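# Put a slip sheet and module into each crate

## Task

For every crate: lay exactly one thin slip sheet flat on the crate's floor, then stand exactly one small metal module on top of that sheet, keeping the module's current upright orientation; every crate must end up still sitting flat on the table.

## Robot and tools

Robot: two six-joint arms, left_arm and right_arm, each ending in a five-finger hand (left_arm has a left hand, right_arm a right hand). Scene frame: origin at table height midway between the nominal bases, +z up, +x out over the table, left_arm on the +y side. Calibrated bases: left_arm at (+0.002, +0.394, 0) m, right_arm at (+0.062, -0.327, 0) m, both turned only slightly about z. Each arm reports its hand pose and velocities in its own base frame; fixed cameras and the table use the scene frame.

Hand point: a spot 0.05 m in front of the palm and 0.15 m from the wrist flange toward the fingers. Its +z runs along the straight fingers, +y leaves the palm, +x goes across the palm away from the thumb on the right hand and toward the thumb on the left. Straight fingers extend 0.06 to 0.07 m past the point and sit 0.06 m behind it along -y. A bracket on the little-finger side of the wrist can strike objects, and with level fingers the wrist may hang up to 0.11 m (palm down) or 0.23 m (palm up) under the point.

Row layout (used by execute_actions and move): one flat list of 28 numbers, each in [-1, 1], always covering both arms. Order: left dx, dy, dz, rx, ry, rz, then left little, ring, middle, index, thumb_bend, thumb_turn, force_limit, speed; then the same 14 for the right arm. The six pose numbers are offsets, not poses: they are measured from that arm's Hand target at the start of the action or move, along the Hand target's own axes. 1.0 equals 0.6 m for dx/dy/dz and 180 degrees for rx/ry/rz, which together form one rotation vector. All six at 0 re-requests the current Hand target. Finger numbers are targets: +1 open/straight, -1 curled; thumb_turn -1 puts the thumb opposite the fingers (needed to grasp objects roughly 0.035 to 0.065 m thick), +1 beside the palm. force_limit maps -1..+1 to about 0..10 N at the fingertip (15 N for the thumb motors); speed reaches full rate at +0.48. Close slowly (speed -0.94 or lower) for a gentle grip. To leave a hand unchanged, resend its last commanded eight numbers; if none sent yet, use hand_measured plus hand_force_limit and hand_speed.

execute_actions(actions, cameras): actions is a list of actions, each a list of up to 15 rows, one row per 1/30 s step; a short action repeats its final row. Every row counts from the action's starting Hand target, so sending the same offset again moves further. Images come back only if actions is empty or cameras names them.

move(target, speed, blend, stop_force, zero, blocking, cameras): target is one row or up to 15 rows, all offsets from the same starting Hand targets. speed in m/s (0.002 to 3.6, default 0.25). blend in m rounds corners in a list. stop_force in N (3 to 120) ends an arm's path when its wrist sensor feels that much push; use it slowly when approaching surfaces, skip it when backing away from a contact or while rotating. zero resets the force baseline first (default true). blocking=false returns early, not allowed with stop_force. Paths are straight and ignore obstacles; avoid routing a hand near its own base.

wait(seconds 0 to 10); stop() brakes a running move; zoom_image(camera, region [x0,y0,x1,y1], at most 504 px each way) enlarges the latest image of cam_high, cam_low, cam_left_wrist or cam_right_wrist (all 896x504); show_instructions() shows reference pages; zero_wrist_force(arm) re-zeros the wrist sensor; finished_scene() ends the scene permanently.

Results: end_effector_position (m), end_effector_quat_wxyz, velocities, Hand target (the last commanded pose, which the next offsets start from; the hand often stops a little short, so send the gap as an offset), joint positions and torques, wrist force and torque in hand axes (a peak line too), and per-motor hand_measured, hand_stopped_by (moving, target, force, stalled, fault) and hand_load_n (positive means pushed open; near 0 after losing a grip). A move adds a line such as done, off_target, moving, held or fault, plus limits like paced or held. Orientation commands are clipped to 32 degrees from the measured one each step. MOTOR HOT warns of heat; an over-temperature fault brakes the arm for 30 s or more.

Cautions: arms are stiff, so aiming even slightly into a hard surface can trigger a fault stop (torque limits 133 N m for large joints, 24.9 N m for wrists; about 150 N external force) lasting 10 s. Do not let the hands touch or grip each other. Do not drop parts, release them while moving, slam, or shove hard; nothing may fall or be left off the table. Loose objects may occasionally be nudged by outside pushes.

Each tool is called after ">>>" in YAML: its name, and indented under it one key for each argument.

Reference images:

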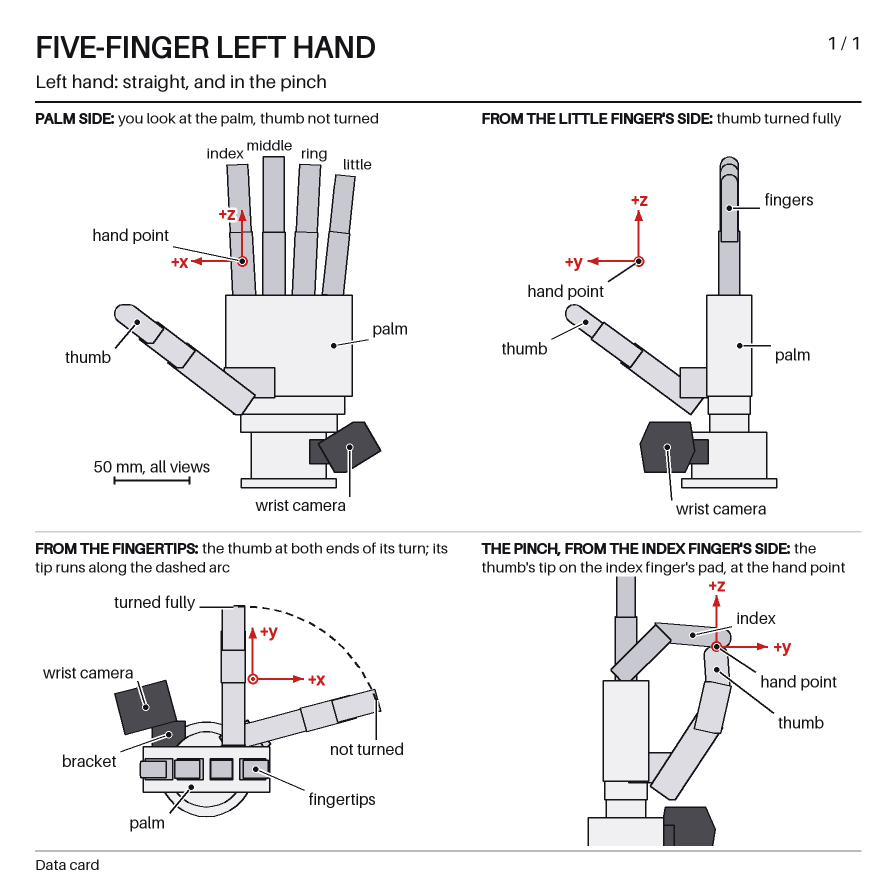

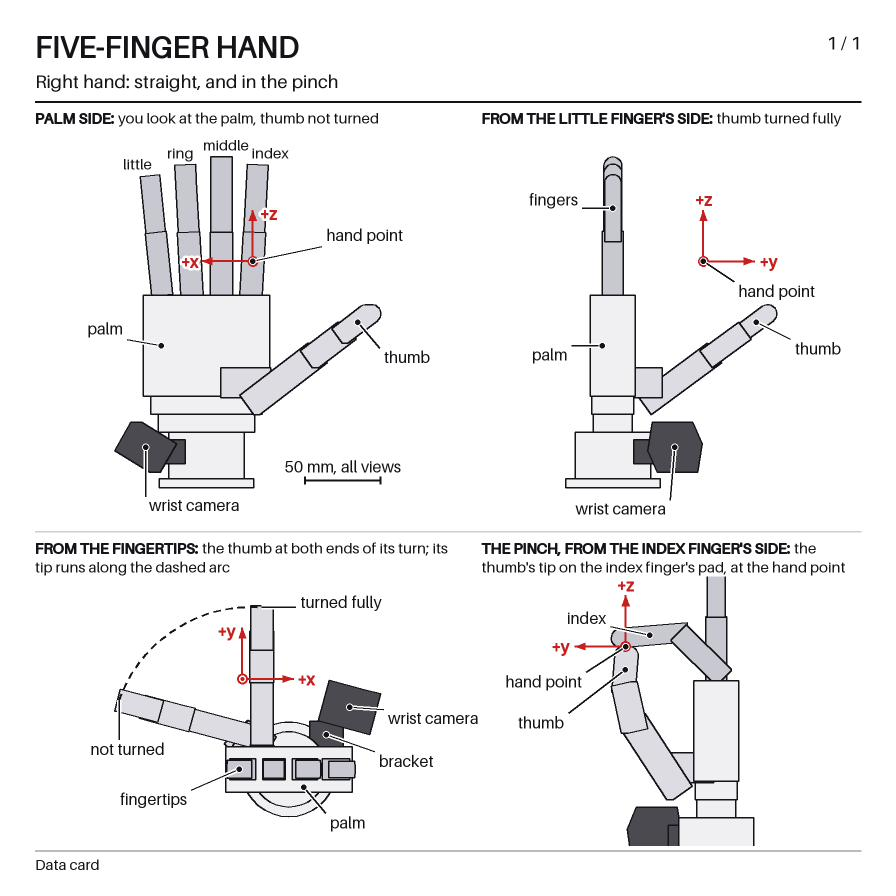

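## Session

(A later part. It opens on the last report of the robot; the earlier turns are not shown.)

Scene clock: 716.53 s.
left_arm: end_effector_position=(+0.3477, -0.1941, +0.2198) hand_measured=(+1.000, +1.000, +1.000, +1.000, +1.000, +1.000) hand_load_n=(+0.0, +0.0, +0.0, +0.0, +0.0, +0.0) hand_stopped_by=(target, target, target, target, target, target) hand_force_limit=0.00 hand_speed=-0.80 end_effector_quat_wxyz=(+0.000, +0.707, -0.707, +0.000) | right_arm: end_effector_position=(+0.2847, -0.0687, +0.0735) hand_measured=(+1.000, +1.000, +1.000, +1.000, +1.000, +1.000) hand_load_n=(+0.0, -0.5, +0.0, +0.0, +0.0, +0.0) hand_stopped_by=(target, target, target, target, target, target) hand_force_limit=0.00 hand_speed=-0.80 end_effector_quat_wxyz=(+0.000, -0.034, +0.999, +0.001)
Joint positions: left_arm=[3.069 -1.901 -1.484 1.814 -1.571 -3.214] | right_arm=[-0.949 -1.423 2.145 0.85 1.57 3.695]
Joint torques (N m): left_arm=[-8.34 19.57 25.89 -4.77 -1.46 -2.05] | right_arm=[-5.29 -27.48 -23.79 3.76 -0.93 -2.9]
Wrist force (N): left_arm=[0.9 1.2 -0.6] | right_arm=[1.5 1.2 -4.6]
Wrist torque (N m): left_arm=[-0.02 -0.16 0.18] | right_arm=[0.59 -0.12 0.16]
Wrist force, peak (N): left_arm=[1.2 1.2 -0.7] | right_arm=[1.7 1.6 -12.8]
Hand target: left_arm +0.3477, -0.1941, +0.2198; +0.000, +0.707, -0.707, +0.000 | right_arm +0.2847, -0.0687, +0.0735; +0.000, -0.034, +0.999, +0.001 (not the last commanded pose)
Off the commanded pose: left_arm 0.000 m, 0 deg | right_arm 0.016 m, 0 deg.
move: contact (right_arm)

>>> move:
  target: [0,0,0,0,0,0,1,1,1,1,1,1,0,-0.8,0,-0.1,0.003,0,0,0,1,1,1,1,1,1,0,-0.8]
  speed: 0.08
  cameras: ["cam_right_wrist", "cam_high"]

Scene clock: 723.87 s.
left_arm: end_effector_position=(+0.3477, -0.1941, +0.2198) hand_measured=(+1.000, +1.000, +1.000, +1.000, +1.000, +1.000) hand_load_n=(+0.0, +0.0, +0.0, +0.0, +0.0, +0.0) hand_stopped_by=(target, target, target, target, target, target) hand_force_limit=0.00 hand_speed=-0.80 end_effector_quat_wxyz=(+0.000, +0.707, -0.707, +0.000) | right_arm: end_effector_position=(+0.2888, -0.1284, +0.0716) hand_measured=(+1.000, +1.000, +1.000, +1.000, +1.000, +1.000) hand_load_n=(+0.0, +0.0, -0.5, -0.5, +0.0, -0.5) hand_stopped_by=(target, target, target, target, target, target) hand_force_limit=0.00 hand_speed=-0.80 end_effector_quat_wxyz=(+0.000, -0.034, +0.999, +0.001)
Joint positions: left_arm=[3.069 -1.901 -1.484 1.814 -1.571 -3.214] | right_arm=[-1.053 -1.34 2.047 0.866 1.57 3.591]
Joint torques (N m): left_arm=[-7.86 19.45 26.21 -4.73 -1.46 -1.97] | right_arm=[-11.27 -13.53 -24.7 3.88 -1.28 -3.01]
Wrist force (N): left_arm=[1.2 0.8 -0.4] | right_arm=[1.5 1.7 -0.6]
Wrist torque (N m): left_arm=[-0.09 -0.20 0.21] | right_arm=[0.27 -0.20 0.18]
Wrist force, peak (N): left_arm=[1.2 1.3 -0.6] | right_arm=[1.6 3.0 -5.3]
Hand target: left_arm +0.3477, -0.1941, +0.2198; +0.000, +0.707, -0.707, +0.000 | right_arm +0.2888, -0.1286, +0.0716; +0.000, -0.034, +0.999, +0.001
Off the commanded pose: left_arm 0.000 m, 0 deg | right_arm 0.000 m, 0 deg.
move: done
camera_calibration:
cam_right_wrist: T_world_to_cam=[[-0.342336, 0.939493, -0.0125974, 0.217331], [0.823218, 0.306376, 0.47796, -0.226976], [0.452899, 0.153252, -0.878291, 0.0718879], [0, 0, 0, 1]] pos_world=[0.228693, -0.145658, 0.174362]
Images, in order (width x height): cam_high 896x504, cam_right_wrist 896x504.

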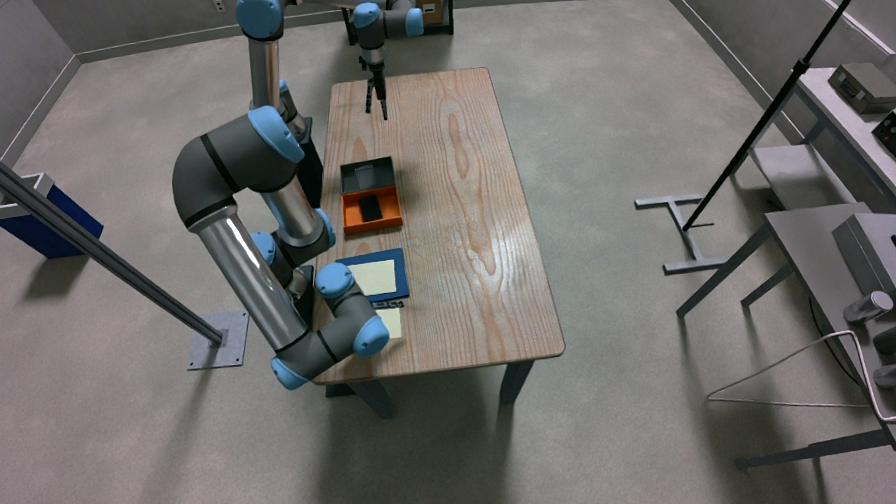

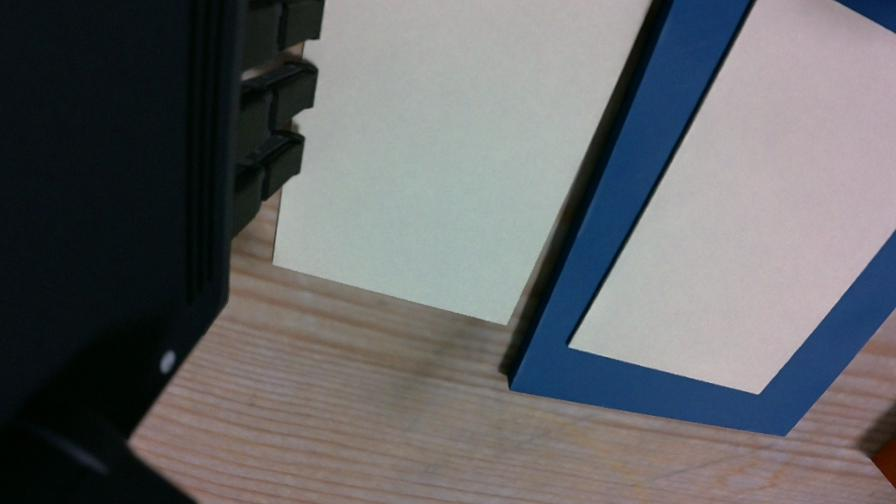

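>>> move:
  target:
    - [0,0,0,0,0,0,1,1,1,1,1,1,0,-0.8,0,0.01,-0.03,0,0,0,1,1,1,1,1,1,0,-0.8]
    - [0,0,0,0,0,0,1,1,1,1,1,1,0,-0.8,-0.0038,0.1496,-0.02,0,0,0,1,1,1,1,1,1,0,-0.8]
  speed: 0.15
  blend: 0.01

>>> move:
  target: [0,0,0,0,0,0,1,1,1,1,1,1,0,-0.8,0,0,0.06,0,0,0,1,1,1,1,1,1,0,-0.8]
  speed: 0.03
  stop_force: 4

>>> move:
  target: [0,0,0,0,0,0,1,1,1,1,1,1,0,-0.8,0,-0.245,0.0015,0,0,0,1,1,1,1,1,1,0,-0.8]
  speed: 0.1
  cameras: ["cam_right_wrist", "cam_high"]

Scene clock: 741.90 s.
left_arm: end_effector_position=(+0.3477, -0.1941, +0.2198) hand_measured=(+1.000, +1.000, +1.000, +1.000, +1.000, +1.000) hand_load_n=(+0.0, +0.0, +0.5, +0.0, +0.0, +0.0) hand_stopped_by=(target, target, target, target, target, target) hand_force_limit=0.00 hand_speed=-0.80 end_effector_quat_wxyz=(+0.000, +0.707, -0.707, +0.000) | right_arm: end_effector_position=(+0.2849, -0.0390, +0.0838) hand_measured=(+1.000, +1.000, +1.000, +1.000, +1.000, +1.000) hand_load_n=(+0.0, +0.0, +0.0, +0.0, +0.0, +0.0) hand_stopped_by=(target, target, target, target, target, target) hand_force_limit=0.00 hand_speed=-0.80 end_effector_quat_wxyz=(+0.000, -0.034, +0.999, +0.001)
Joint positions: left_arm=[3.069 -1.901 -1.484 1.814 -1.571 -3.214] | right_arm=[-0.875 -1.471 2.167 0.876 1.57 3.768]
Joint torques (N m): left_arm=[-7.99 19.41 26.7 -4.72 -1.33 -1.9] | right_arm=[9.19 -27.1 -2.11 0.6 1.76 2.93]
Wrist force (N): left_arm=[0.8 1.1 -0.5] | right_arm=[1.8 1.6 0.4]
Wrist torque (N m): left_arm=[-0.05 -0.15 0.18] | right_arm=[0.27 -0.28 0.04]
Wrist force, peak (N): left_arm=[1.4 1.1 -0.5] | right_arm=[2.0 2.1 0.4]
Hand target: left_arm +0.3477, -0.1941, +0.2198; +0.000, +0.707, -0.707, +0.000 | right_arm +0.2849, -0.0389, +0.0838; +0.000, -0.034, +0.999, +0.001
Off the commanded pose: left_arm 0.000 m, 0 deg | right_arm 0.000 m, 0 deg.
move: done; blend cut to 0.0095 m at target 1

Scene clock: 743.57 s.
left_arm: end_effector_position=(+0.3477, -0.1941, +0.2198) hand_measured=(+1.000, +1.000, +1.000, +1.000, +1.000, +1.000) hand_load_n=(+0.0, +0.0, +0.0, +0.0, +0.0, +0.0) hand_stopped_by=(target, target, target, target, target, target) hand_force_limit=0.00 hand_speed=-0.80 end_effector_quat_wxyz=(+0.000, +0.707, -0.707, +0.000) | right_arm: end_effector_position=(+0.2848, -0.0388, +0.0711) hand_measured=(+1.000, +1.000, +1.000, +1.000, +1.000, +1.000) hand_load_n=(+0.0, +0.0, +0.0, +0.0, +0.0, +0.0) hand_stopped_by=(target, target, target, target, target, target) hand_force_limit=0.00 hand_speed=-0.80 end_effector_quat_wxyz=(+0.000, -0.034, +0.999, +0.001)
Joint positions: left_arm=[3.069 -1.901 -1.484 1.814 -1.571 -3.214] | right_arm=[-0.875 -1.447 2.183 0.837 1.57 3.769]
Joint torques (N m): left_arm=[-8.23 19.48 26.15 -4.59 -1.39 -1.79] | right_arm=[5.28 -26.39 -23.36 3.82 1 2.77]
Wrist force (N): left_arm=[1.1 0.8 -0.5] | right_arm=[1.7 1.4 -3.3]
Wrist torque (N m): left_arm=[-0.08 -0.19 0.20] | right_arm=[0.56 -0.22 0.04]
Wrist force, peak (N): left_arm=[1.2 1.0 -0.7] | right_arm=[1.6 1.3 -12.1]
Hand target: left_arm +0.3477, -0.1941, +0.2198; +0.000, +0.707, -0.707, +0.000 | right_arm +0.2848, -0.0388, +0.0711; +0.000, -0.034, +0.999, +0.001 (not the last commanded pose)
Off the commanded pose: left_arm 0.000 m, 0 deg | right_arm 0.023 m, 0 deg.
move: contact (right_arm)

Scene clock: 745.67 s.
left_arm: end_effector_position=(+0.3477, -0.1941, +0.2198) hand_measured=(+1.000, +1.000, +1.000, +1.000, +1.000, +1.000) hand_load_n=(+0.5, +0.0, +0.0, +0.0, +0.0, +0.0) hand_stopped_by=(target, target, target, target, target, target) hand_force_limit=0.00 hand_speed=-0.80 end_effector_quat_wxyz=(+0.000, +0.707, -0.707, +0.000) | right_arm: end_effector_position=(+0.2949, -0.1853, +0.0699) hand_measured=(+1.000, +1.000, +1.000, +1.000, +1.000, +1.000) hand_load_n=(+0.0, +0.0, -5.5, +0.0, +0.0, +0.0) hand_stopped_by=(target, target, target, target, target, target) hand_force_limit=0.00 hand_speed=-0.80 end_effector_quat_wxyz=(+0.000, -0.034, +0.999, +0.001)
Joint positions: left_arm=[3.069 -1.901 -1.484 1.814 -1.571 -3.214] | right_arm=[-1.119 -1.249 1.927 0.895 1.571 3.525]
Joint torques (N m): left_arm=[-7.97 18.86 25.91 -4.69 -1.27 -1.77] | right_arm=[-10.45 -16.34 -24.76 1.55 -0.74 -2.93]
Wrist force (N): left_arm=[1.2 1.1 -0.5] | right_arm=[1.9 5.9 -13.6]
Wrist torque (N m): left_arm=[-0.04 -0.20 0.20] | right_arm=[0.87 0.07 0.32]
Wrist force, peak (N): left_arm=[1.1 1.2 -0.9] | right_arm=[1.9 5.9 -13.6]
Hand target: left_arm +0.3477, -0.1941, +0.2198; +0.000, +0.707, -0.707, +0.000 | right_arm +0.2949, -0.1855, +0.0699; +0.000, -0.034, +0.999, +0.001
Off the commanded pose: left_arm 0.000 m, 0 deg | right_arm 0.000 m, 0 deg.
move: done
camera_calibration:
cam_right_wrist: T_world_to_cam=[[-0.342394, 0.939473, -0.0124852, 0.272845], [0.823241, 0.306385, 0.477914, -0.213749], [0.452813, 0.153357, -0.878318, 0.0763983], [0, 0, 0, 1]] pos_world=[0.234793, -0.202558, 0.172662]
Images, in order (width x height): cam_high 896x504, cam_right_wrist 896x504.

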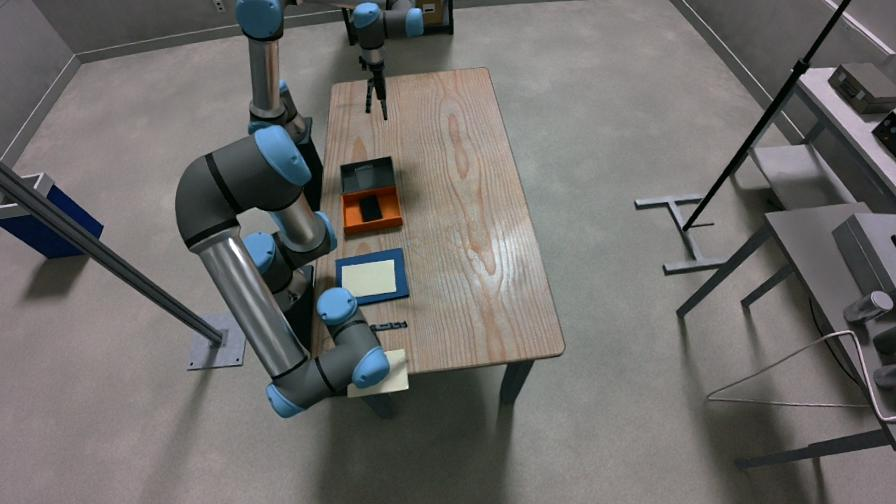

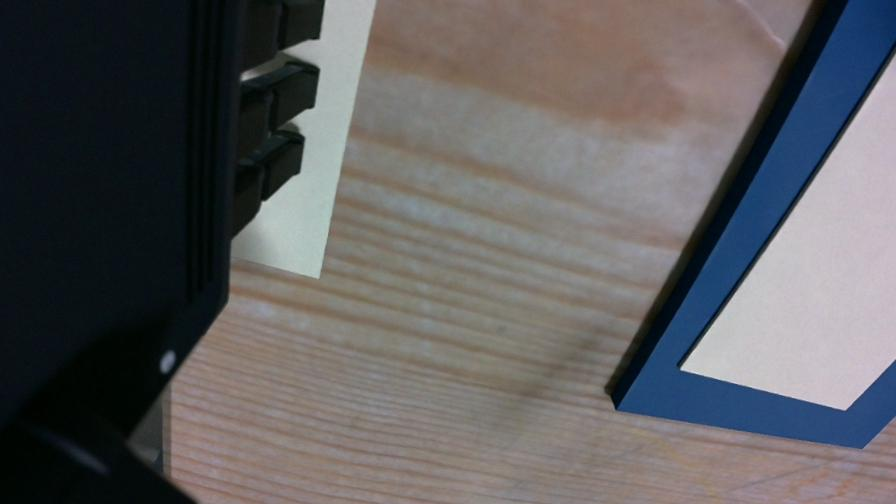

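>>> zoom_image:
  camera: "cam_high"
  region: [290, 280, 470, 420]

Scaled by 2.800 from the camera's 896x504 image, which has a finer 1280x720 frame.

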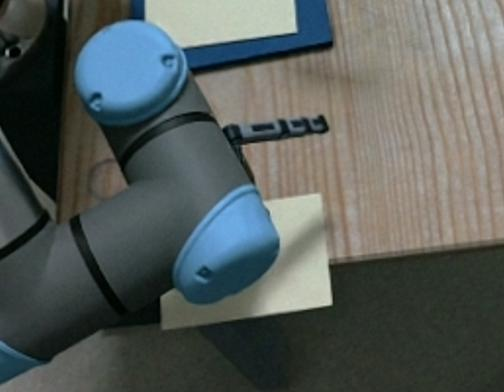

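>>> move:
  target:
    - [0,0,0,0,0,0,1,1,1,1,1,1,0,-0.8,0,0,-0.15,0,0,0,1,1,1,1,1,1,0,-0.8]
    - [0,0,0,0,0,0,1,1,1,1,1,1,0,-0.8,0.0230,-0.3568,-0.15,0,0,0,-1,-1,0,0,1,-1,0,0.4]
    - [0,0,0,0,0,0,1,1,1,1,1,1,0,-0.8,0.0230,-0.3568,0.1165,0,0,0,-1,-1,0,0,1,-1,0,0.4]
  speed: 0.25
  cameras: ["all"]

Scene clock: 794.00 s.
left_arm: end_effector_position=(+0.3477, -0.1941, +0.2198) hand_measured=(+1.000, +1.000, +1.000, +1.000, +1.000, +1.000) hand_load_n=(+0.0, +0.0, +0.0, +0.0, +0.0, +0.0) hand_stopped_by=(target, target, target, target, target, target) hand_force_limit=0.00 hand_speed=-0.80 end_effector_quat_wxyz=(+0.000, +0.707, -0.707, +0.000) | right_arm: end_effector_position=(+0.2958, -0.3999, -0.0001) hand_measured=(-1.000, -1.000, +0.000, +0.000, +1.000, -1.000) hand_load_n=(+0.0, +0.0, +0.0, +0.0, +0.0, +0.0) hand_stopped_by=(target, target, target, target, target, target) hand_force_limit=0.00 hand_speed=0.40 end_effector_quat_wxyz=(+0.000, -0.034, +0.999, +0.001)
Joint positions: left_arm=[3.069 -1.901 -1.484 1.814 -1.571 -3.214] | right_arm=[-1.295 -0.809 1.405 0.977 1.571 3.349]
Joint torques (N m): left_arm=[-7.66 19.47 26 -4.62 -1.31 -1.71] | right_arm=[10.93 -35.13 -2.84 0.92 -1.34 3.02]
Wrist force (N): left_arm=[0.9 0.9 -0.5] | right_arm=[1.4 1.6 0.6]
Wrist torque (N m): left_arm=[-0.07 -0.17 0.18] | right_arm=[0.28 -0.20 0.11]
Wrist force, peak (N): left_arm=[1.3 1.1 -0.6] | right_arm=[1.9 6.1 -13.8]
Hand target: left_arm +0.3477, -0.1941, +0.2198; +0.000, +0.707, -0.707, +0.000 | right_arm +0.2958, -0.3999, -0.0003; +0.000, -0.034, +0.999, +0.001
Off the commanded pose: left_arm 0.000 m, 0 deg | right_arm 0.000 m, 0 deg.
move: done
camera_calibration:
cam_left_wrist: T_world_to_cam=[[0.969347, -0.236586, -0.0662778, -0.366377], [-0.179217, -0.865389, 0.467956, -0.20115], [-0.168068, -0.441733, -0.881263, 0.280114], [0, 0, 0, 1]] pos_world=[0.366175, -0.137017, 0.3167]
cam_right_wrist: T_world_to_cam=[[-0.342317, 0.939502, -0.0124396, 0.473878], [0.823273, 0.306296, 0.477916, -0.115282], [0.452813, 0.153358, -0.878317, 0.0473313], [0, 0, 0, 1]] pos_world=[0.235693, -0.417158, 0.102562]

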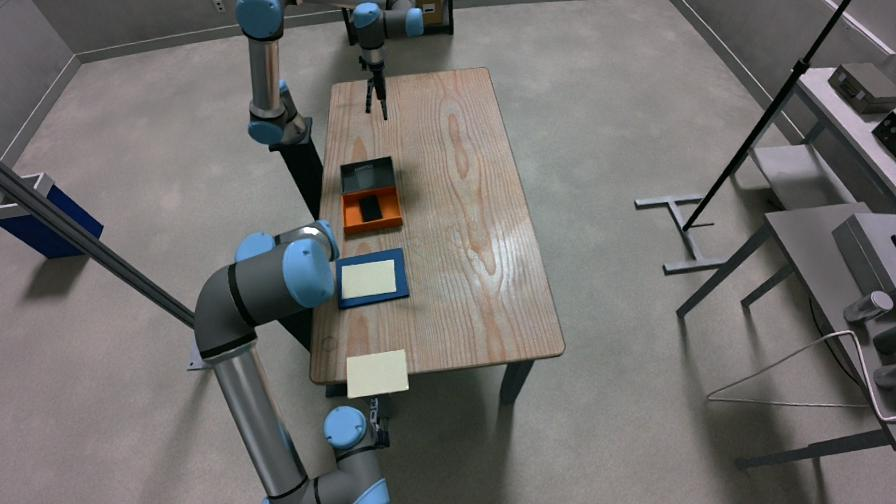

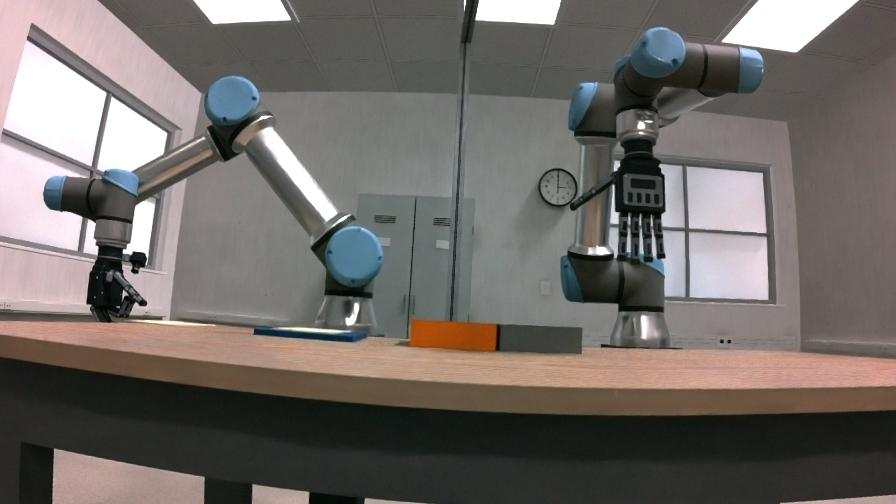

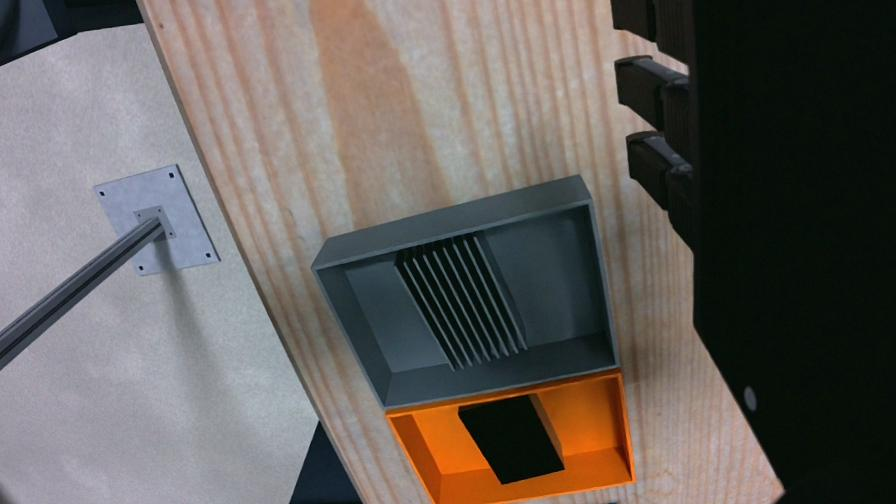

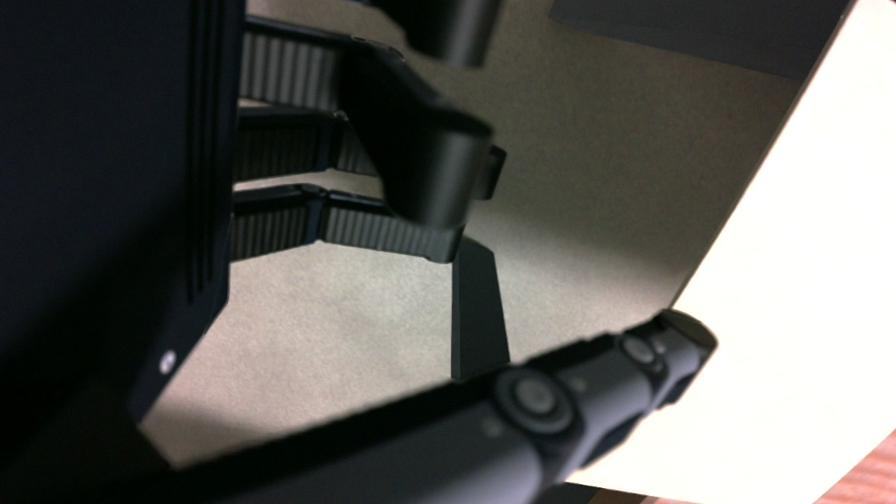

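>>> move:
  target:
    - [0,0,0,0,0,0,1,1,1,1,1,1,0,-0.8,0,0.1415,0,0,0,0,-1,-1,0,0,1,-1,0,0.4]
    - [0,0,0,0,0,0,1,1,1,1,1,1,0,-0.8,0,0.1415,0,0,0,0,-1,-1,0,0,0.1,-1,-0.3,-0.5]
  speed: 0.12
  cameras: ["cam_right_wrist","cam_low"]

Scene clock: 819.83 s.
left_arm: end_effector_position=(+0.3477, -0.1941, +0.2198) hand_measured=(+1.000, +1.000, +1.000, +1.000, +1.000, +1.000) hand_load_n=(+0.0, +0.0, +0.0, +0.0, +0.0, +0.0) hand_stopped_by=(target, target, target, target, target, target) hand_force_limit=0.00 hand_speed=-0.80 end_effector_quat_wxyz=(+0.000, +0.707, -0.707, +0.000) | right_arm: end_effector_position=(+0.2900, -0.3152, -0.0002) hand_measured=(-1.000, -1.000, +0.000, +0.000, +0.100, -1.000) hand_load_n=(+0.0, +0.0, +0.0, +0.0, +0.0, +0.0) hand_stopped_by=(target, target, target, target, target, target) hand_force_limit=-0.30 hand_speed=-0.50 end_effector_quat_wxyz=(+0.000, -0.034, +0.999, +0.001)
Joint positions: left_arm=[3.069 -1.901 -1.484 1.814 -1.571 -3.214] | right_arm=[-1.255 -0.953 1.675 0.851 1.571 3.388]
Joint torques (N m): left_arm=[-7.64 19.72 25.78 -4.58 -1.33 -1.65] | right_arm=[10.34 -47.39 -1.35 0.65 -1.12 3.02]
Wrist force (N): left_arm=[1.1 0.9 -0.5] | right_arm=[1.9 1.0 0.2]
Wrist torque (N m): left_arm=[-0.07 -0.20 0.20] | right_arm=[0.21 -0.27 0.07]
Wrist force, peak (N): left_arm=[1.1 1.3 -0.8] | right_arm=[1.6 1.6 0.5]
Hand target: left_arm +0.3477, -0.1941, +0.2198; +0.000, +0.707, -0.707, +0.000 | right_arm +0.2900, -0.3152, -0.0002; +0.000, -0.034, +0.999, +0.001
Off the commanded pose: left_arm 0.000 m, 0 deg | right_arm 0.000 m, 0 deg.
move: done
camera_calibration:
cam_right_wrist: T_world_to_cam=[[-0.342317, 0.939502, -0.0124396, 0.392317], [0.823273, 0.306296, 0.477916, -0.136451], [0.452813, 0.153358, -0.878317, 0.0369682], [0, 0, 0, 1]] pos_world=[0.229893, -0.332458, 0.102562]
Images, in order (width x height): cam_low 896x504, cam_right_wrist 896x504.

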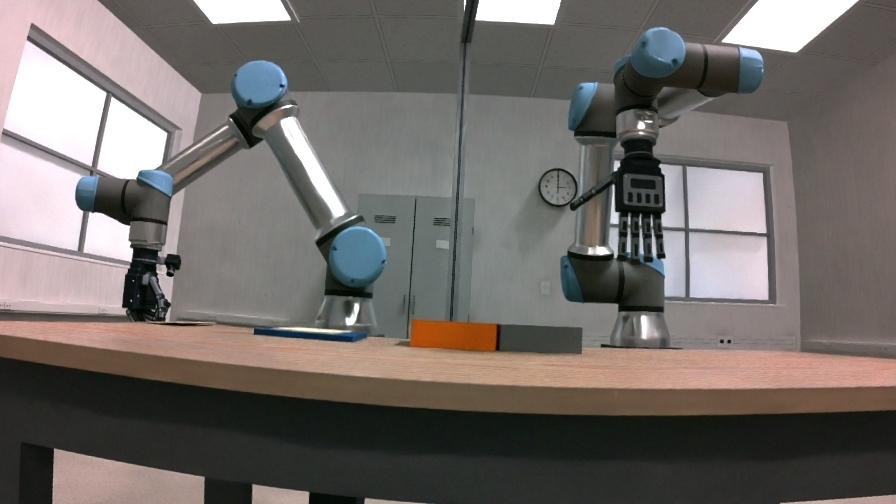

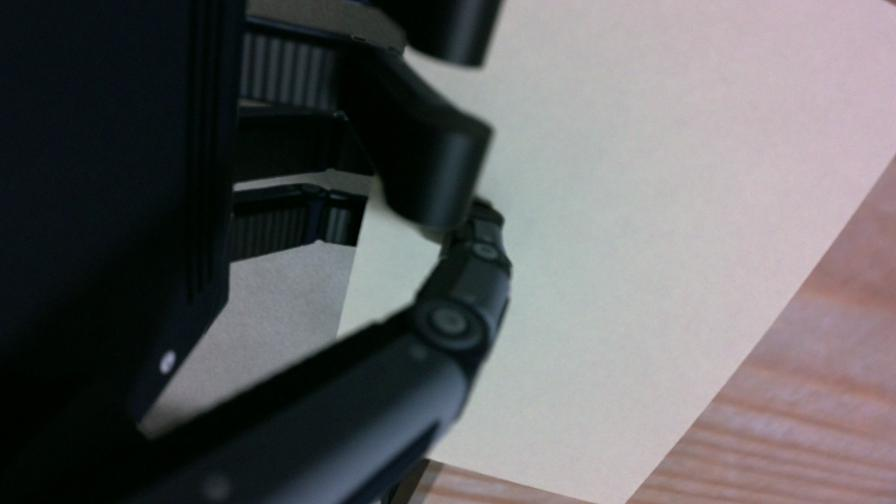

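>>> execute_actions:
  actions:
    - [[0,0,0,0,0,0,1,1,1,1,1,1,0,-0.8,0,0,0,0,0,0,-1,-1,-0.5,-0.5,0.1,-1,-0.4,-0.88]]
    - [[0,0,0,0,0,0,1,1,1,1,1,1,0,-0.8,0,0,0,0,0,0,-1,-1,-0.5,-0.5,0.1,-1,-0.4,-0.88]]
    - [[0,0,0,0,0,0,1,1,1,1,1,1,0,-0.8,0,0,0,0,0,0,-1,-1,-0.5,-0.5,0.1,-1,-0.4,-0.88]]
    - [[0,0,0,0,0,0,1,1,1,1,1,1,0,-0.8,0,0,0,0,0,0,-1,-1,-0.5,-0.5,0.1,-1,-0.4,-0.88]]
    - [[0,0,0,0,0,0,1,1,1,1,1,1,0,-0.8,0,0,0,0,0,0,-1,-1,-0.5,-0.5,0.1,-1,-0.4,-0.88]]
    - [[0,0,0,0,0,0,1,1,1,1,1,1,0,-0.8,0,0,0,0,0,0,-1,-1,-0.5,-0.5,0.1,-1,-0.4,-0.88]]
  cameras: ["cam_right_wrist","cam_low","cam_high"]

Scene clock: 832.17 s.
left_arm: end_effector_position=(+0.3477, -0.1941, +0.2198) hand_measured=(+1.000, +1.000, +1.000, +1.000, +1.000, +1.000) hand_load_n=(+0.0, +0.0, +0.0, +0.0, +0.0, +0.5) hand_stopped_by=(target, target, target, target, target, target) hand_force_limit=0.00 hand_speed=-0.80 end_effector_quat_wxyz=(+0.000, +0.707, -0.707, +0.000) | right_arm: end_effector_position=(+0.2900, -0.3152, -0.0002) hand_measured=(-1.000, -1.000, -0.220, -0.232, +0.100, -1.000) hand_load_n=(+0.0, +0.0, +3.0, +5.5, +3.0, +0.0) hand_stopped_by=(target, target, force, force, target, target) hand_force_limit=-0.40 hand_speed=-0.88 end_effector_quat_wxyz=(+0.000, -0.034, +0.999, +0.001)
Joint positions: left_arm=[3.069 -1.901 -1.484 1.814 -1.571 -3.214] | right_arm=[-1.255 -0.953 1.675 0.851 1.571 3.388]
Joint torques (N m): left_arm=[-7.95 19.43 25.46 -4.55 -1.3 -1.56] | right_arm=[10.24 -45.67 -2.44 0.72 -0.53 3]
Wrist force (N): left_arm=[1.0 0.9 -0.6] | right_arm=[1.5 0.8 0.1]
Wrist torque (N m): left_arm=[-0.07 -0.18 0.19] | right_arm=[0.18 -0.19 0.05]
Wrist force, peak (N): left_arm=[1.4 1.1 -0.7] | right_arm=[1.7 1.3 0.2]
Hand target: left_arm +0.3477, -0.1941, +0.2198; +0.000, +0.707, -0.707, +0.000 | right_arm +0.2900, -0.3152, -0.0002; +0.000, -0.034, +0.999, +0.001
Off the commanded pose: left_arm 0.000 m, 0 deg | right_arm 0.000 m, 0 deg.
Step readings (end_effector_position of left_arm | right_arm):
0: (+0.3477, -0.1941, +0.2198) | (+0.2900, -0.3152, -0.0002)
1: (+0.3477, -0.1941, +0.2198) | (+0.2900, -0.3152, -0.0002)
2: (+0.3477, -0.1941, +0.2198) | (+0.2900, -0.3152, -0.0002)
4: (+0.3477, -0.1941, +0.2198) | (+0.2900, -0.3152, -0.0002)
8: (+0.3477, -0.1941, +0.2198) | (+0.2900, -0.3152, -0.0002)
15: (+0.3477, -0.1941, +0.2198) | (+0.2900, -0.3152, -0.0002)
16: (+0.3477, -0.1941, +0.2198) | (+0.2900, -0.3152, -0.0002)
17: (+0.3477, -0.1941, +0.2198) | (+0.2900, -0.3152, -0.0002)
19: (+0.3477, -0.1941, +0.2198) | (+0.2900, -0.3152, -0.0002)
23: (+0.3477, -0.1941, +0.2198) | (+0.2900, -0.3152, -0.0002)
30: (+0.3477, -0.1941, +0.2198) | (+0.2900, -0.3152, -0.0002)
31: (+0.3477, -0.1941, +0.2198) | (+0.2900, -0.3152, -0.0002)
32: (+0.3477, -0.1941, +0.2198) | (+0.2900, -0.3152, -0.0002)
34: (+0.3477, -0.1941, +0.2198) | (+0.2900, -0.3152, -0.0002)
38: (+0.3477, -0.1941, +0.2198) | (+0.2900, -0.3152, -0.0002)
45: (+0.3477, -0.1941, +0.2198) | (+0.2900, -0.3152, -0.0002)
46: (+0.3477, -0.1941, +0.2198) | (+0.2900, -0.3152, -0.0002)
47: (+0.3477, -0.1941, +0.2198) | (+0.2900, -0.3152, -0.0002)
49: (+0.3477, -0.1941, +0.2198) | (+0.2900, -0.3152, -0.0002)
53: (+0.3477, -0.1941, +0.2198) | (+0.2900, -0.3152, -0.0002)
60: (+0.3477, -0.1941, +0.2198) | (+0.2900, -0.3152, -0.0002)
61: (+0.3477, -0.1941, +0.2198) | (+0.2900, -0.3152, -0.0002)
62: (+0.3477, -0.1941, +0.2198) | (+0.2900, -0.3152, -0.0002)
64: (+0.3477, -0.1941, +0.2198) | (+0.2900, -0.3152, -0.0002)
68: (+0.3477, -0.1941, +0.2198) | (+0.2900, -0.3152, -0.0002)
75: (+0.3477, -0.1941, +0.2198) | (+0.2900, -0.3152, -0.0002)
76: (+0.3477, -0.1941, +0.2198) | (+0.2900, -0.3152, -0.0002)
77: (+0.3477, -0.1941, +0.2198) | (+0.2900, -0.3152, -0.0002)
79: (+0.3477, -0.1941, +0.2198) | (+0.2900, -0.3152, -0.0002)
83: (+0.3477, -0.1941, +0.2198) | (+0.2900, -0.3152, -0.0002)
90: (+0.3477, -0.1941, +0.2198) | (+0.2900, -0.3152, -0.0002)
camera_calibration:
cam_right_wrist: T_world_to_cam=[[-0.342394, 0.939473, -0.0124852, 0.39233], [0.823241, 0.306385, 0.477914, -0.136414], [0.452813, 0.153357, -0.878318, 0.0369681], [0, 0, 0, 1]] pos_world=[0.229893, -0.332458, 0.102562]
Images, in order (width x height): cam_high 896x504, cam_low 896x504, cam_right_wrist 896x504.

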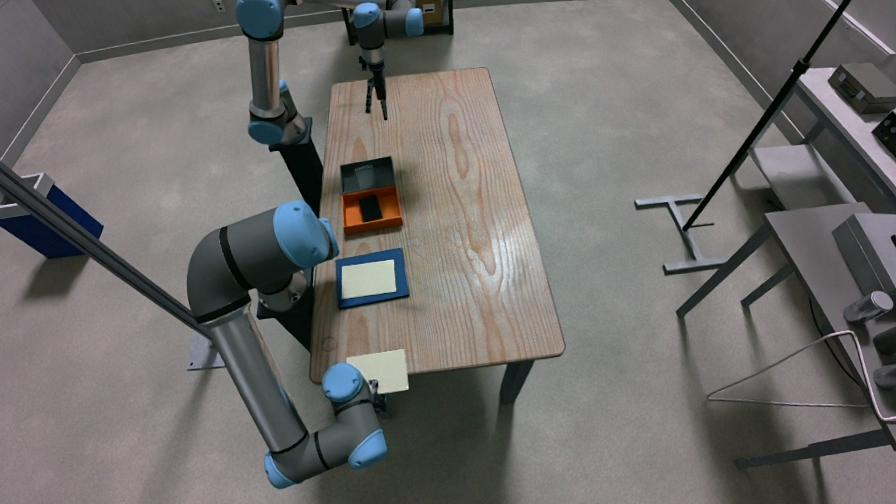

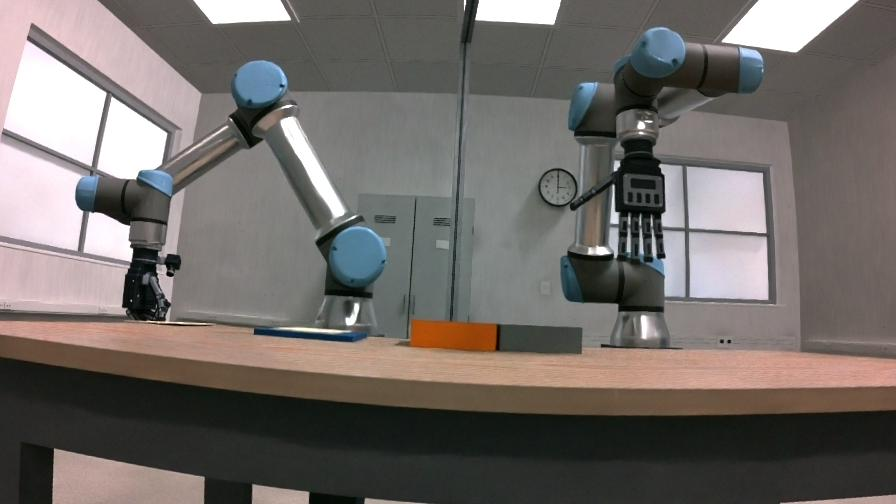

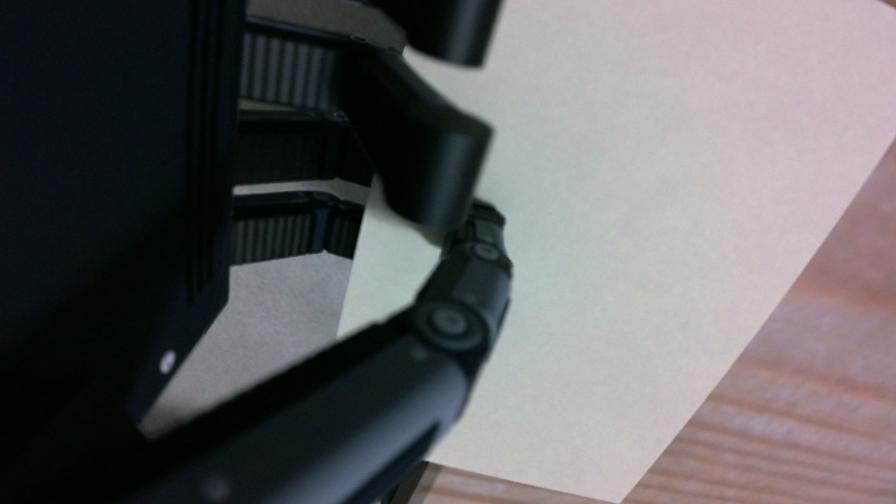

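>>> move:
  target: [0.475,0.0332,0.0997,0.2918,-0.0255,-0.0516,-1,-1,0.4,0.4,1,-1,-0.3,0.4,0,0,-0.25,0,0,0,-1,-1,-0.5,-0.5,0.1,-1,-0.4,-0.88]
  speed: 0.2
  cameras: ["all"]

Scene clock: 951.93 s.
left_arm: end_effector_position=(+0.3275, -0.4790, +0.1598) hand_measured=(-1.000, -1.000, +0.400, +0.400, +1.000, -1.000) hand_load_n=(+0.5, +0.0, +0.0, +0.0, +0.0, +0.0) hand_stopped_by=(target, target, target, target, target, target) hand_force_limit=-0.30 hand_speed=0.40 end_effector_quat_wxyz=(-0.340, +0.686, -0.577, +0.285) | right_arm: end_effector_position=(+0.2901, -0.3154, +0.1498) hand_measured=(-1.000, -1.000, -0.220, -0.232, +0.100, -1.000) hand_load_n=(+0.0, +0.0, +4.5, +4.5, +3.0, -0.5) hand_stopped_by=(target, target, force, force, target, target) hand_force_limit=-0.40 hand_speed=-0.88 end_effector_quat_wxyz=(+0.000, -0.034, +0.999, +0.001)
Joint positions: left_arm=[2.167 -2.069 -1.408 2.399 -2.382 -4.075] | right_arm=[-1.255 -1.139 1.528 1.184 1.571 3.388]
Joint torques (N m): left_arm=[-9.77 24.72 26.53 -3.99 -2.18 -2.46] | right_arm=[-3.92 -44.09 -28.49 4.29 0.84 -2.18]
Wrist force (N): left_arm=[0.0 0.2 -0.5] | right_arm=[1.5 0.8 0.6]
Wrist torque (N m): left_arm=[0.07 -0.06 0.10] | right_arm=[0.20 -0.24 0.07]
Wrist force, peak (N): left_arm=[1.2 1.2 -0.7] | right_arm=[1.6 1.4 1.0]
Hand target: left_arm +0.3275, -0.4790, +0.1598; -0.340, +0.686, -0.576, +0.285 | right_arm +0.2901, -0.3154, +0.1498; +0.000, -0.034, +0.999, +0.001
Off the commanded pose: left_arm 0.000 m, 0 deg | right_arm 0.000 m, 0 deg.
move: done
camera_calibration:
cam_left_wrist: T_world_to_cam=[[0.671845, -0.121847, 0.730601, -0.393203], [-0.323991, -0.935352, 0.14194, -0.357217], [0.666074, -0.33207, -0.667889, -0.156777], [0, 0, 0, 1]] pos_world=[0.252861, -0.434095, 0.233268]
cam_right_wrist: T_world_to_cam=[[-0.342302, 0.939507, -0.0124696, 0.39441], [0.823236, 0.306284, 0.477988, -0.208125], [0.452893, 0.153351, -0.878278, 0.168583], [0, 0, 0, 1]] pos_world=[0.229993, -0.332658, 0.252462]

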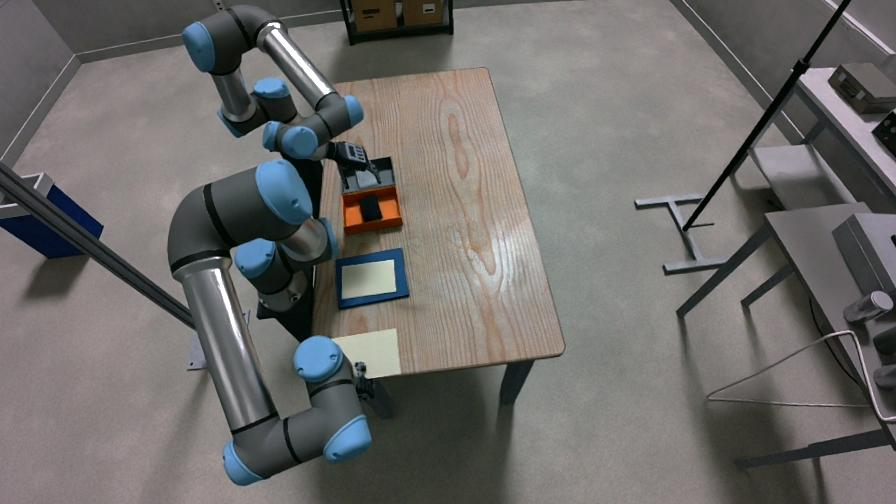

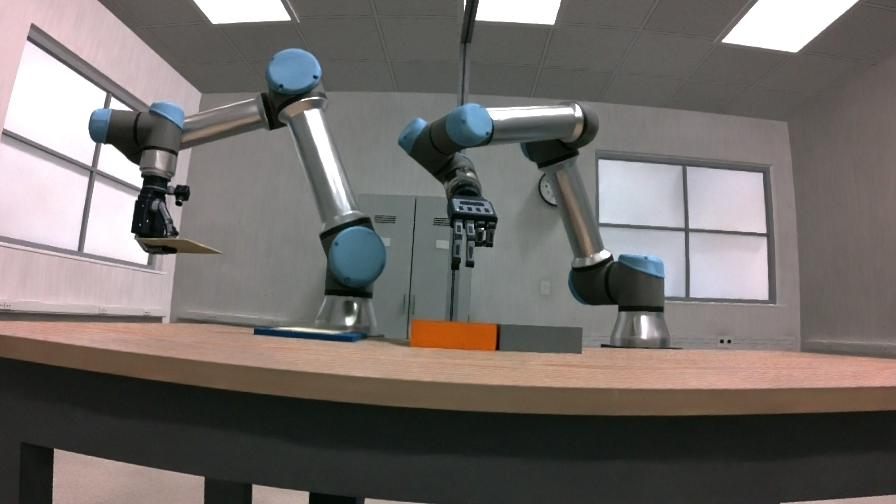

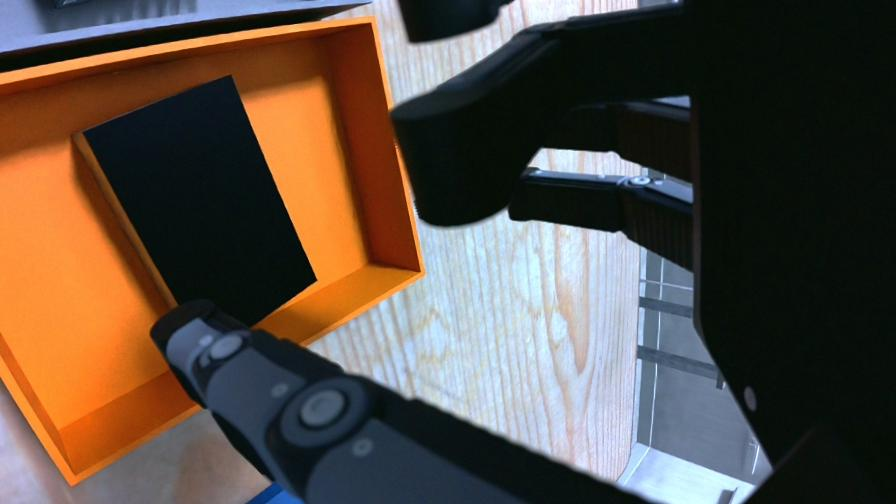

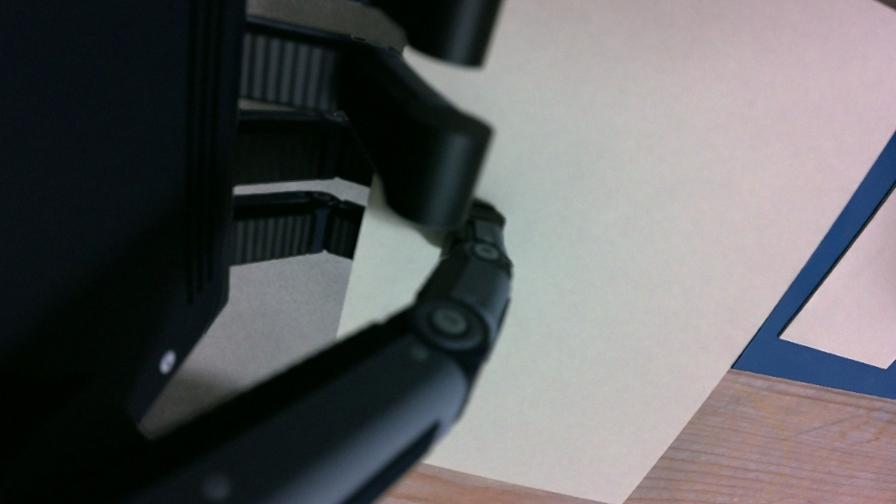

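>>> move:
  target:
    - [0.0191,0.125,0.1003,0,-0.0057,-0.0044,-1,-1,0.4,0.4,1,-1,-0.3,0.4,0,0,0,0,0,0,-1,-1,-0.5,-0.5,0.1,-1,-0.4,-0.88]
  speed: 0.2
  cameras: ["cam_left_wrist","cam_high"]

Scene clock: 999.73 s.
left_arm: end_effector_position=(+0.3318, -0.4898, +0.0638) hand_measured=(-1.000, -1.000, +0.400, +0.400, +1.000, -1.000) hand_load_n=(+0.0, +0.0, +0.0, +0.0, +0.0, +0.0) hand_stopped_by=(target, target, target, target, target, target) hand_force_limit=-0.30 hand_speed=0.40 end_effector_quat_wxyz=(-0.343, +0.693, -0.569, +0.281) | right_arm: end_effector_position=(+0.2901, -0.3154, +0.1498) hand_measured=(-1.000, -1.000, -0.220, -0.232, +0.100, -1.000) hand_load_n=(+0.0, +0.0, +4.0, +4.5, +2.5, -0.5) hand_stopped_by=(target, target, force, force, target, target) hand_force_limit=-0.40 hand_speed=-0.88 end_effector_quat_wxyz=(+0.000, -0.034, +0.999, +0.001)
Joint positions: left_arm=[2.157 -2.204 -1.464 2.56 -2.397 -4.116] | right_arm=[-1.255 -1.139 1.528 1.184 1.571 3.388]
Joint torques (N m): left_arm=[-8.77 27.45 25.1 1.11 -2.44 -2.14] | right_arm=[-4.37 -43.48 -28 4.08 1 -2.53]
Wrist force (N): left_arm=[0.0 0.0 -0.6] | right_arm=[1.7 1.2 0.6]
Wrist torque (N m): left_arm=[0.03 -0.04 0.11] | right_arm=[0.25 -0.27 0.09]
Wrist force, peak (N): left_arm=[-0.1 -0.7 -1.0] | right_arm=[1.7 1.3 0.7]
Hand target: left_arm +0.3318, -0.4899, +0.0637; -0.343, +0.693, -0.569, +0.281 | right_arm +0.2901, -0.3154, +0.1498; +0.000, -0.034, +0.999, +0.001
Off the commanded pose: left_arm 0.000 m, 0 deg | right_arm 0.000 m, 0 deg.
move: done
camera_calibration:
cam_left_wrist: T_world_to_cam=[[0.674347, -0.106537, 0.730689, -0.320539], [-0.302683, -0.942464, 0.141929, -0.362957], [0.673527, -0.316876, -0.667795, -0.222314], [0, 0, 0, 1]] pos_world=[0.256029, -0.446669, 0.137268]
Images, in order (width x height): cam_high 896x504, cam_left_wrist 896x504.

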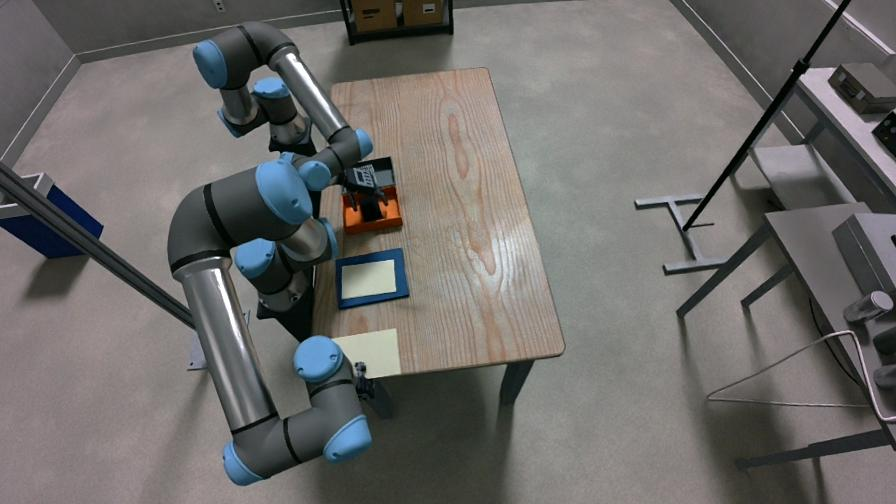

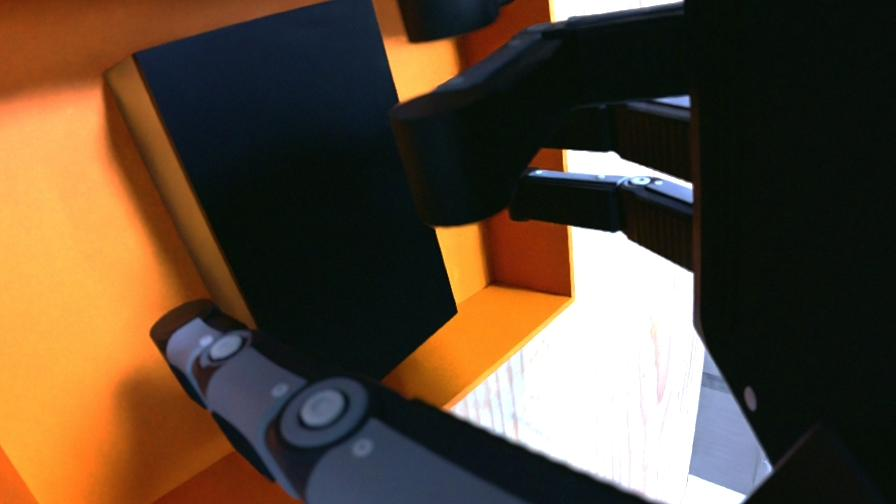

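>>> move:
  target:
    - [0.0053,0.044,0.0278,0,0,0,-1,-1,0.4,0.4,1,-1,-0.3,0.4,0,0,0,0,0,0,-1,-1,-0.5,-0.5,0.1,-1,-0.4,-0.88]
  speed: 0.05
  stop_force: 8
  cameras: ["cam_left_wrist"]

Scene clock: 1006.87 s.
left_arm: end_effector_position=(+0.3297, -0.4935, +0.0326) hand_measured=(-1.000, -1.000, +0.400, +0.400, +1.000, -1.000) hand_load_n=(+0.0, +0.5, +0.0, +0.0, +0.0, +0.0) hand_stopped_by=(target, target, target, target, target, target) hand_force_limit=-0.30 hand_speed=0.40 end_effector_quat_wxyz=(-0.343, +0.693, -0.569, +0.281) | right_arm: end_effector_position=(+0.2901, -0.3154, +0.1498) hand_measured=(-1.000, -1.000, -0.220, -0.232, +0.100, -1.000) hand_load_n=(+0.0, +0.0, +4.5, +4.5, +2.5, -0.5) hand_stopped_by=(target, target, force, force, target, target) hand_force_limit=-0.40 hand_speed=-0.88 end_effector_quat_wxyz=(+0.000, -0.034, +0.999, +0.001)
Joint positions: left_arm=[2.15 -2.251 -1.477 2.612 -2.4 -4.126] | right_arm=[-1.255 -1.139 1.528 1.184 1.571 3.388]
Joint torques (N m): left_arm=[-8.47 29.54 7.89 0.9 -2.58 -2.15] | right_arm=[-4.17 -42 -27.64 4.22 1.06 -2.46]
Wrist force (N): left_arm=[-0.1 0.3 -0.7] | right_arm=[1.3 1.2 0.8]
Wrist torque (N m): left_arm=[0.08 -0.03 0.09] | right_arm=[0.24 -0.21 0.07]
Wrist force, peak (N): left_arm=[-0.2 0.2 -0.8] | right_arm=[1.7 1.2 0.8]
Hand target: left_arm +0.3297, -0.4935, +0.0326; -0.343, +0.693, -0.569, +0.281 | right_arm +0.2901, -0.3154, +0.1498; +0.000, -0.034, +0.999, +0.001
Off the commanded pose: left_arm 0.000 m, 0 deg | right_arm 0.000 m, 0 deg.
move: done
camera_calibration:
cam_left_wrist: T_world_to_cam=[[0.674302, -0.106515, 0.730733, -0.296697], [-0.302661, -0.942474, 0.141909, -0.362615], [0.673582, -0.316854, -0.66775, -0.24305], [0, 0, 0, 1]] pos_world=[0.254029, -0.450369, 0.105968]
Images, in order (width x height): cam_left_wrist 896x504.

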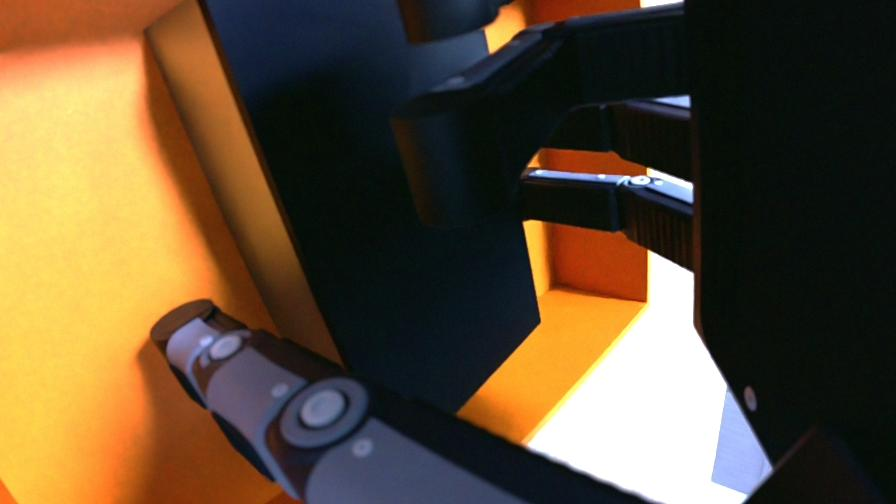

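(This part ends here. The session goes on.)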